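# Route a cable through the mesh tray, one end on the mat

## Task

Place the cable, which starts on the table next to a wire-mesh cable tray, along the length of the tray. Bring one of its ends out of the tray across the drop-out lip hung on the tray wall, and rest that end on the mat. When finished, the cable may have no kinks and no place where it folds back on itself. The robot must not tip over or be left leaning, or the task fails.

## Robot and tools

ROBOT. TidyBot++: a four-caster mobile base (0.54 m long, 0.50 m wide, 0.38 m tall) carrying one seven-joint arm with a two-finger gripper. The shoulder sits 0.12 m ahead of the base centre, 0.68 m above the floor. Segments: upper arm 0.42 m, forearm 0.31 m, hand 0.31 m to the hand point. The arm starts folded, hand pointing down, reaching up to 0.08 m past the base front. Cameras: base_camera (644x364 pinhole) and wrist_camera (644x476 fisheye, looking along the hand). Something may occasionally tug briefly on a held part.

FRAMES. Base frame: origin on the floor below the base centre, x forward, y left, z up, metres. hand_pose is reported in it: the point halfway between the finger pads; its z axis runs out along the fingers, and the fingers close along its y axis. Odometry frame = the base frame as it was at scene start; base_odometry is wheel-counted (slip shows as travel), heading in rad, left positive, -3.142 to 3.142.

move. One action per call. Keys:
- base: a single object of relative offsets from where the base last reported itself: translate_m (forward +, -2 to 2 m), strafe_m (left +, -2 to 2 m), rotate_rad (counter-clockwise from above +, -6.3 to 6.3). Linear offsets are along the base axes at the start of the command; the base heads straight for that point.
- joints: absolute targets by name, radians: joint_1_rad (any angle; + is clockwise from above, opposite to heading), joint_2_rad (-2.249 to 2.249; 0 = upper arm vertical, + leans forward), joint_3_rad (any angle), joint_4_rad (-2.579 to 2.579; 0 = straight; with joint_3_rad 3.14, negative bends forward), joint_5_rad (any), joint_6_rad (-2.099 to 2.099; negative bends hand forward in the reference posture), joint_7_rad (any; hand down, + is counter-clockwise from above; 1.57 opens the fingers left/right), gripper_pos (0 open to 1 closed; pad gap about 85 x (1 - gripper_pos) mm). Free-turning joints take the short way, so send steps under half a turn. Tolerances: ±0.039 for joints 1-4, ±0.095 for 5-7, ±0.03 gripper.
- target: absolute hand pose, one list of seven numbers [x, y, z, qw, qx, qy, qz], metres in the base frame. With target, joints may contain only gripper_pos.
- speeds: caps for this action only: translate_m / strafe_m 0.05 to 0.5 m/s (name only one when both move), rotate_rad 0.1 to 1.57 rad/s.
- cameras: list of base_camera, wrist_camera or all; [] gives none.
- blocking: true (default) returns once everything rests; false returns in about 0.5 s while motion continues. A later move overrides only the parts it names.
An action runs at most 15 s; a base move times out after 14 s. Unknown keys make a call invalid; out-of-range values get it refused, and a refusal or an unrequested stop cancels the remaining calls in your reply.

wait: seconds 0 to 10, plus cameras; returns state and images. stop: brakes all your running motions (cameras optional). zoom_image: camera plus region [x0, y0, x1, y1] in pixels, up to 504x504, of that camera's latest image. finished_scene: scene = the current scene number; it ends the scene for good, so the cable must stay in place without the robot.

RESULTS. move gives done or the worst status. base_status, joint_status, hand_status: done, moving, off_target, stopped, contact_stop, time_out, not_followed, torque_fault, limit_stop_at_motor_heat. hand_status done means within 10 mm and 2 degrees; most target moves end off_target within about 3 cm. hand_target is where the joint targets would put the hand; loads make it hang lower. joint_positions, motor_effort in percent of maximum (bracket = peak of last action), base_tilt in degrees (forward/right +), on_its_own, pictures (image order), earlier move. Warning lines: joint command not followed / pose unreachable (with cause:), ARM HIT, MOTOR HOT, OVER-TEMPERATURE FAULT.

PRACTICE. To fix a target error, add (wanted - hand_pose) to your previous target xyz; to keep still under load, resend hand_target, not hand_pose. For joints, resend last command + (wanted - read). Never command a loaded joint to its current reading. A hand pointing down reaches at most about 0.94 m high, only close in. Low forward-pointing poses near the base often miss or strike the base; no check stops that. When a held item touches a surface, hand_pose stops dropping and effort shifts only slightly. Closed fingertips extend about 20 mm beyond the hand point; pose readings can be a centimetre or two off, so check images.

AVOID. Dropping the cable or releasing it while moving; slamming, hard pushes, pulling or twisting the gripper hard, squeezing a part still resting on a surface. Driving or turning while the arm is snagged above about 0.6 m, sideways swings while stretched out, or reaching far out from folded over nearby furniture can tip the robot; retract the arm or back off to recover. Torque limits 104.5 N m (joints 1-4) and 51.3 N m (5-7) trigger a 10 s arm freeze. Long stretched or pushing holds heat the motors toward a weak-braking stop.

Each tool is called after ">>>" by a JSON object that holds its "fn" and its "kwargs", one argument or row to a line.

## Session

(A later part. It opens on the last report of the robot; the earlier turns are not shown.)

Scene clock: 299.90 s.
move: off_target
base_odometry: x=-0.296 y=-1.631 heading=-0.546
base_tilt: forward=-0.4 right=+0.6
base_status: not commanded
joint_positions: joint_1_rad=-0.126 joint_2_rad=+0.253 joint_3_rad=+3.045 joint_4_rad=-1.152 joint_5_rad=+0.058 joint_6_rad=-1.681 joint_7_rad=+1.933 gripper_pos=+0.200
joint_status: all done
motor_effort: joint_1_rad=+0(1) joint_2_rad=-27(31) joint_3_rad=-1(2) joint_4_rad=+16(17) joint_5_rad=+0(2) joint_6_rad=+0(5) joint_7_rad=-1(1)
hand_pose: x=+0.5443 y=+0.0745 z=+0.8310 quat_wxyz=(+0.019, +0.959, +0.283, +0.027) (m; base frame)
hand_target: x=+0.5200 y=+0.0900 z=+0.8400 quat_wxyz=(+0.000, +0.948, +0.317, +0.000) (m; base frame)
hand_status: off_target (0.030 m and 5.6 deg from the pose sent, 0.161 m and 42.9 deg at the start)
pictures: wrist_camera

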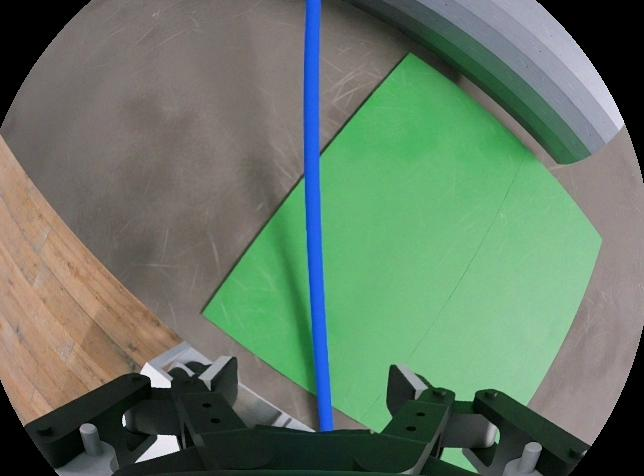

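>>> {"fn": "move", "kwargs": {
  "target": [0.57,0.082,0.745,0,0.952,0.305,0],
  "cameras": ["wrist_camera"]
}}

Scene clock: 301.03 s.
move: off_target
base_odometry: x=-0.296 y=-1.631 heading=-0.546
base_tilt: forward=-0.3 right=+0.6
base_status: not commanded
joint_positions: joint_1_rad=-0.124 joint_2_rad=+0.358 joint_3_rad=+3.045 joint_4_rad=-1.274 joint_5_rad=+0.058 joint_6_rad=-1.581 joint_7_rad=+1.943 gripper_pos=+0.200
joint_status: not commanded
motor_effort: joint_1_rad=+1(1) joint_2_rad=-31(34) joint_3_rad=-2(3) joint_4_rad=+15(16) joint_5_rad=-1(2) joint_6_rad=+0(1) joint_7_rad=-1(1)
hand_pose: x=+0.5509 y=+0.0751 z=+0.7471 quat_wxyz=(+0.009, +0.956, +0.291, -0.036) (m; base frame)
hand_target: x=+0.5700 y=+0.0820 z=+0.7450 quat_wxyz=(+0.000, +0.952, +0.305, +0.000) (m; base frame)
hand_status: off_target (0.020 m and 4.6 deg from the pose sent, 0.090 m and 4.6 deg at the start)
pictures: wrist_camera

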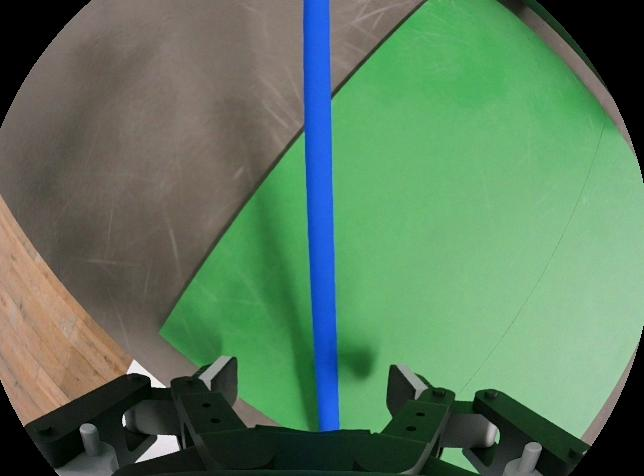

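>>> {"fn": "move", "kwargs": {
  "joints": {"gripper_pos":0.95},
  "cameras": []
}}

>>> {"fn": "move", "kwargs": {
  "target": [0.57,0.05,0.79,0,0.945,0.327,0],
  "cameras": []
}}

>>> {"fn": "move", "kwargs": {
  "target": [0.61,0.0,0.79,0,0.933,0.358,0],
  "cameras": ["wrist_camera"]
}}

>>> {"fn": "move", "kwargs": {
  "target": [0.63,0.0,0.745,0,0.933,0.358,0],
  "cameras": ["wrist_camera"]
}}

Scene clock: 302.20 s.
move: done
base_odometry: x=-0.296 y=-1.631 heading=-0.546
base_tilt: forward=-0.3 right=+0.6
base_status: not commanded
joint_positions: joint_1_rad=-0.124 joint_2_rad=+0.358 joint_3_rad=+3.045 joint_4_rad=-1.274 joint_5_rad=+0.058 joint_6_rad=-1.581 joint_7_rad=+1.943 gripper_pos=+0.929
joint_status: all done
motor_effort: joint_1_rad=+1(1) joint_2_rad=-30(31) joint_3_rad=-2(2) joint_4_rad=+15(15) joint_5_rad=-2(2) joint_6_rad=+0(1) joint_7_rad=-1(1)
hand_pose: x=+0.5509 y=+0.0751 z=+0.7471 quat_wxyz=(+0.009, +0.956, +0.291, -0.036) (m; base frame)
hand_target: x=+0.5700 y=+0.0820 z=+0.7450 quat_wxyz=(+0.000, +0.952, +0.305, +0.000) (m; base frame)
hand_status: not commanded
pictures: none
No camera images: "cameras" was empty.

Scene clock: 303.20 s.
move: off_target
base_odometry: x=-0.296 y=-1.631 heading=-0.546
base_tilt: forward=-0.4 right=+0.6
base_status: not commanded
joint_positions: joint_1_rad=-0.062 joint_2_rad=+0.357 joint_3_rad=+3.045 joint_4_rad=-1.181 joint_5_rad=+0.058 joint_6_rad=-1.590 joint_7_rad=+2.063 gripper_pos=+0.929
joint_status: not commanded
motor_effort: joint_1_rad=+0(1) joint_2_rad=-32(32) joint_3_rad=-2(3) joint_4_rad=+16(17) joint_5_rad=-1(2) joint_6_rad=+1(1) joint_7_rad=-1(1)
hand_pose: x=+0.5810 y=+0.0512 z=+0.7760 quat_wxyz=(+0.013, +0.949, +0.316, +0.005) (m; base frame)
hand_target: x=+0.5700 y=+0.0500 z=+0.7900 quat_wxyz=(+0.000, +0.945, +0.327, +0.000) (m; base frame)
hand_status: off_target (0.018 m and 2.1 deg from the pose sent, 0.053 m and 6.1 deg at the start)
pictures: none
No camera images: "cameras" was empty.

Scene clock: 304.53 s.
move: off_target
base_odometry: x=-0.296 y=-1.631 heading=-0.546
base_tilt: forward=-0.3 right=+0.7
base_status: not commanded
joint_positions: joint_1_rad=+0.039 joint_2_rad=+0.433 joint_3_rad=+3.047 joint_4_rad=-1.033 joint_5_rad=+0.058 joint_6_rad=-1.608 joint_7_rad=+2.239 gripper_pos=+0.929
joint_status: not commanded
motor_effort: joint_1_rad=+1(2) joint_2_rad=-34(35) joint_3_rad=-1(3) joint_4_rad=+16(17) joint_5_rad=-1(2) joint_6_rad=+1(2) joint_7_rad=-1(1)
hand_pose: x=+0.6282 y=+0.0032 z=+0.7873 quat_wxyz=(+0.019, +0.937, +0.347, +0.030) (m; base frame)
hand_target: x=+0.6100 y=+0.0000 z=+0.7900 quat_wxyz=(+0.000, +0.934, +0.358, +0.000) (m; base frame)
hand_status: off_target (0.019 m and 4.3 deg from the pose sent, 0.060 m and 5.4 deg at the start)
pictures: wrist_camera

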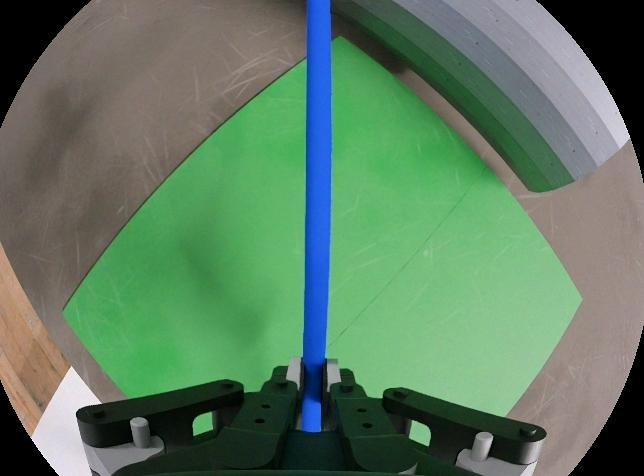

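Scene clock: 305.43 s.
move: done
base_odometry: x=-0.296 y=-1.631 heading=-0.546
base_tilt: forward=-0.3 right=+0.7
base_status: not commanded
joint_positions: joint_1_rad=+0.039 joint_2_rad=+0.482 joint_3_rad=+3.047 joint_4_rad=-1.064 joint_5_rad=+0.058 joint_6_rad=-1.603 joint_7_rad=+2.239 gripper_pos=+0.929
joint_status: not commanded
motor_effort: joint_1_rad=+1(1) joint_2_rad=-35(37) joint_3_rad=-3(3) joint_4_rad=+15(16) joint_5_rad=-1(1) joint_6_rad=-1(1) joint_7_rad=-1(1)
hand_pose: x=+0.6252 y=+0.0031 z=+0.7521 quat_wxyz=(+0.006, +0.937, +0.349, -0.005) (m; base frame)
hand_target: x=+0.6300 y=+0.0000 z=+0.7450 quat_wxyz=(+0.000, +0.934, +0.358, +0.000) (m; base frame)
hand_status: done (0.009 m and 1.5 deg from the pose sent, 0.042 m and 4.3 deg at the start)
pictures: wrist_camera

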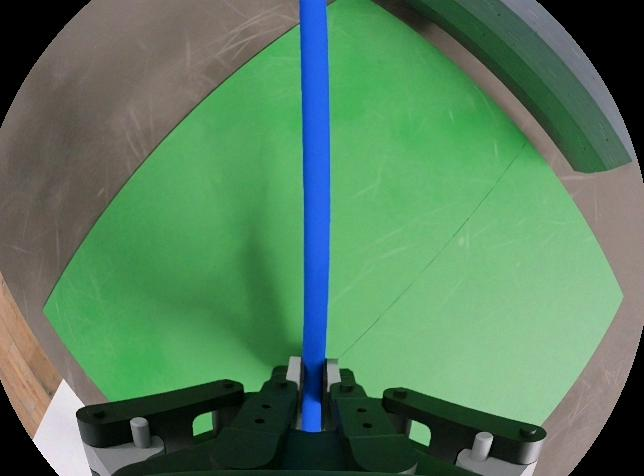

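>>> {"fn": "move", "kwargs": {
  "target": [0.635,0.0,0.735,0,0.933,0.358,0],
  "cameras": []
}}

>>> {"fn": "move", "kwargs": {
  "joints": {"gripper_pos":0.4},
  "cameras": []
}}

>>> {"fn": "move", "kwargs": {
  "target": [0.62,0.0,0.84,0,0.933,0.358,0],
  "cameras": []
}}

>>> {"fn": "move", "kwargs": {
  "joints": {"joint_1_rad":0,"joint_2_rad":-0.1,"joint_3_rad":3.15,"joint_4_rad":-1.2,"joint_5_rad":0,"joint_6_rad":-1.4,"joint_7_rad":1.57}
}}

Scene clock: 307.47 s.
move: off_target
base_odometry: x=-0.296 y=-1.631 heading=-0.546
base_tilt: forward=-0.3 right=+0.7
base_status: not commanded
joint_positions: joint_1_rad=+0.039 joint_2_rad=+0.487 joint_3_rad=+3.047 joint_4_rad=-1.067 joint_5_rad=+0.058 joint_6_rad=-1.602 joint_7_rad=+2.239 gripper_pos=+0.929
joint_status: not commanded
motor_effort: joint_1_rad=+0(1) joint_2_rad=-34(36) joint_3_rad=-1(3) joint_4_rad=+14(15) joint_5_rad=-1(1) joint_6_rad=+0(1) joint_7_rad=-1(1)
hand_pose: x=+0.6253 y=+0.0031 z=+0.7490 quat_wxyz=(+0.005, +0.937, +0.349, -0.008) (m; base frame)
hand_target: x=+0.6350 y=+0.0000 z=+0.7350 quat_wxyz=(+0.000, +0.934, +0.358, +0.000) (m; base frame)
hand_status: off_target (0.017 m and 1.6 deg from the pose sent, 0.020 m and 1.5 deg at the start)
pictures: none
No camera images: "cameras" was empty.

Scene clock: 308.30 s.
move: done
base_odometry: x=-0.296 y=-1.631 heading=-0.546
base_tilt: forward=-0.4 right=+0.7
base_status: not commanded
joint_positions: joint_1_rad=+0.039 joint_2_rad=+0.489 joint_3_rad=+3.047 joint_4_rad=-1.068 joint_5_rad=+0.058 joint_6_rad=-1.602 joint_7_rad=+2.239 gripper_pos=+0.400
joint_status: all done
motor_effort: joint_1_rad=+0(1) joint_2_rad=-35(36) joint_3_rad=-1(3) joint_4_rad=+15(16) joint_5_rad=-1(2) joint_6_rad=+0(1) joint_7_rad=-1(1)
hand_pose: x=+0.6249 y=+0.0031 z=+0.7475 quat_wxyz=(+0.004, +0.937, +0.349, -0.009) (m; base frame)
hand_target: x=+0.6350 y=+0.0000 z=+0.7350 quat_wxyz=(+0.000, +0.934, +0.358, +0.000) (m; base frame)
hand_status: not commanded
pictures: none
No camera images: "cameras" was empty.

Scene clock: 309.77 s.
move: off_target
base_odometry: x=-0.296 y=-1.631 heading=-0.546
base_tilt: forward=-0.4 right=+0.6
base_status: not commanded
joint_positions: joint_1_rad=+0.039 joint_2_rad=+0.497 joint_3_rad=+3.052 joint_4_rad=-0.764 joint_5_rad=+0.058 joint_6_rad=-1.811 joint_7_rad=+2.246 gripper_pos=+0.400
joint_status: not commanded
motor_effort: joint_1_rad=+0(1) joint_2_rad=-36(38) joint_3_rad=-2(3) joint_4_rad=+15(16) joint_5_rad=-1(2) joint_6_rad=+0(2) joint_7_rad=-1(1)
hand_pose: x=+0.6401 y=-0.0020 z=+0.8381 quat_wxyz=(+0.017, +0.939, +0.342, +0.032) (m; base frame)
hand_target: x=+0.6200 y=+0.0000 z=+0.8400 quat_wxyz=(+0.000, +0.934, +0.358, +0.000) (m; base frame)
hand_status: off_target (0.020 m and 4.6 deg from the pose sent, 0.093 m and 1.7 deg at the start)
pictures: none
No camera images: "cameras" was empty.

Scene clock: 311.93 s.
move: done
base_odometry: x=-0.296 y=-1.631 heading=-0.546
base_tilt: forward=-0.3 right=+0.7
base_status: not commanded
joint_positions: joint_1_rad=+0.019 joint_2_rad=-0.087 joint_3_rad=+3.135 joint_4_rad=-1.183 joint_5_rad=+0.058 joint_6_rad=-1.494 joint_7_rad=+1.610 gripper_pos=+0.400
joint_status: all done
motor_effort: joint_1_rad=+1(1) joint_2_rad=-16(38) joint_3_rad=-1(3) joint_4_rad=+16(17) joint_5_rad=-1(2) joint_6_rad=+4(7) joint_7_rad=-1(2)
hand_pose: x=+0.5248 y=-0.0214 z=+0.9800 quat_wxyz=(+0.036, +0.962, +0.008, +0.271) (m; base frame)
hand_target: x=+0.5435 y=-0.0025 z=+0.9937 quat_wxyz=(+0.001, +0.949, -0.004, +0.315) (m; base frame)
hand_status: not commanded
pictures: base_camera, wrist_camera

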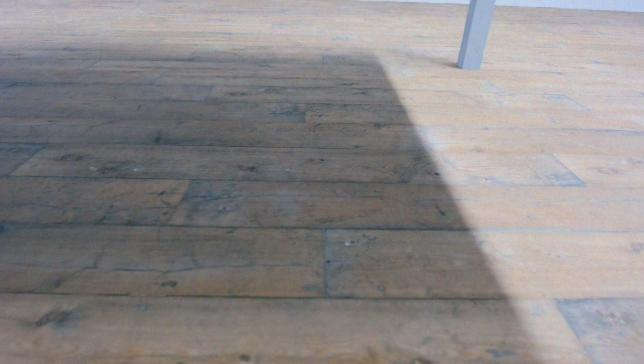

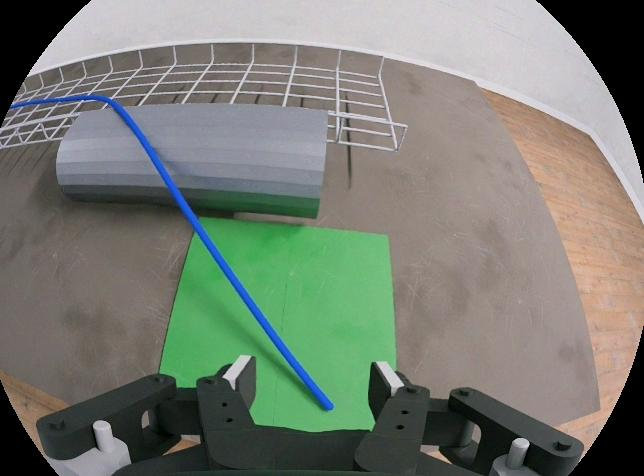

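>>> {"fn": "move", "kwargs": {
  "base": {"translate_m":-0.1,"strafe_m":0.7},
  "joints": {"joint_1_rad":0,"joint_2_rad":-0.1,"joint_3_rad":3.15,"joint_4_rad":-1.2,"joint_5_rad":0,"joint_6_rad":-1.1,"joint_7_rad":1.57}
}}

Scene clock: 314.77 s.
move: done
base_odometry: x=-0.018 y=-0.980 heading=-0.546
base_tilt: forward=-0.3 right=+0.6
base_status: done
joint_positions: joint_1_rad=+0.011 joint_2_rad=-0.087 joint_3_rad=+3.145 joint_4_rad=-1.191 joint_5_rad=+0.057 joint_6_rad=-1.184 joint_7_rad=+1.608 gripper_pos=+0.400
joint_status: all done
motor_effort: joint_1_rad=+1(2) joint_2_rad=-17(21) joint_3_rad=-1(3) joint_4_rad=+18(18) joint_5_rad=+0(2) joint_6_rad=+6(8) joint_7_rad=-1(2)
hand_pose: x=+0.5973 y=-0.0221 z=+1.0383 quat_wxyz=(+0.039, +0.910, +0.009, +0.413) (m; base frame)
hand_target: x=+0.6089 y=-0.0031 z=+1.0599 quat_wxyz=(+0.001, +0.891, -0.004, +0.454) (m; base frame)
hand_status: not commanded
pictures: base_camera, wrist_camera

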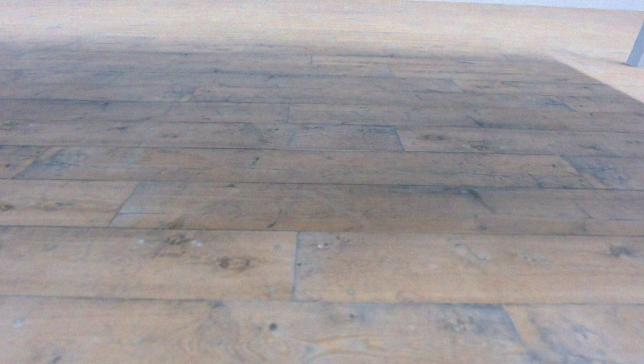

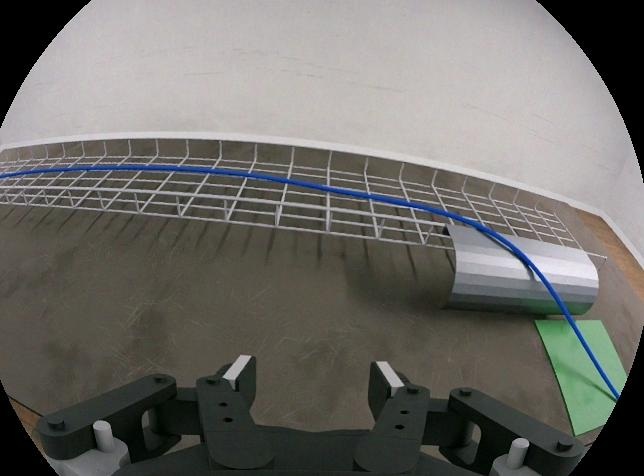

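>>> {"fn": "move", "kwargs": {
  "base": {"strafe_m":0.8}
}}

Scene clock: 317.60 s.
move: done
base_odometry: x=+0.397 y=-0.297 heading=-0.545
base_tilt: forward=-0.3 right=+0.6
base_status: done
joint_positions: joint_1_rad=+0.008 joint_2_rad=-0.087 joint_3_rad=+3.147 joint_4_rad=-1.191 joint_5_rad=+0.056 joint_6_rad=-1.184 joint_7_rad=+1.608 gripper_pos=+0.400
joint_status: not commanded
motor_effort: joint_1_rad=+1(2) joint_2_rad=-17(18) joint_3_rad=+0(3) joint_4_rad=+18(18) joint_5_rad=-1(2) joint_6_rad=+8(8) joint_7_rad=-1(1)
hand_pose: x=+0.5974 y=-0.0216 z=+1.0383 quat_wxyz=(+0.038, +0.910, +0.010, +0.413) (m; base frame)
hand_target: x=+0.6089 y=-0.0031 z=+1.0599 quat_wxyz=(+0.001, +0.891, -0.004, +0.454) (m; base frame)
hand_status: not commanded
pictures: base_camera, wrist_camera

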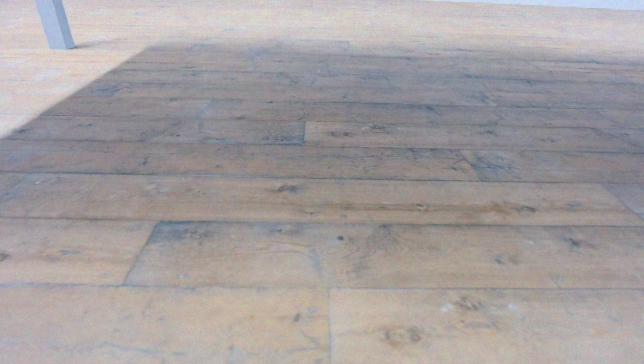

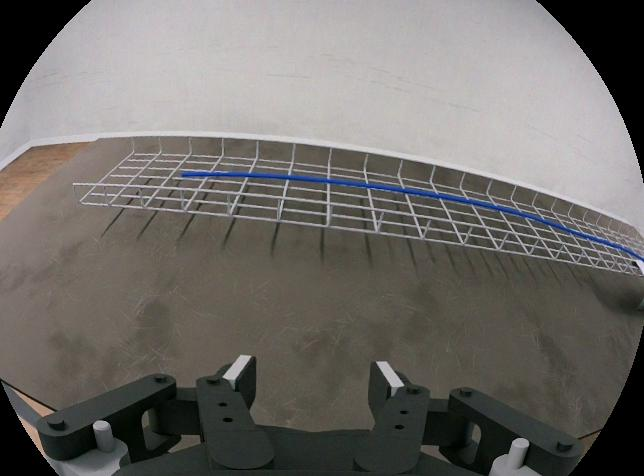

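Everything is in place.

>>> {"fn": "finished_scene", "kwargs": {
  "scene": 1
}}

The scene is finished: the task was done.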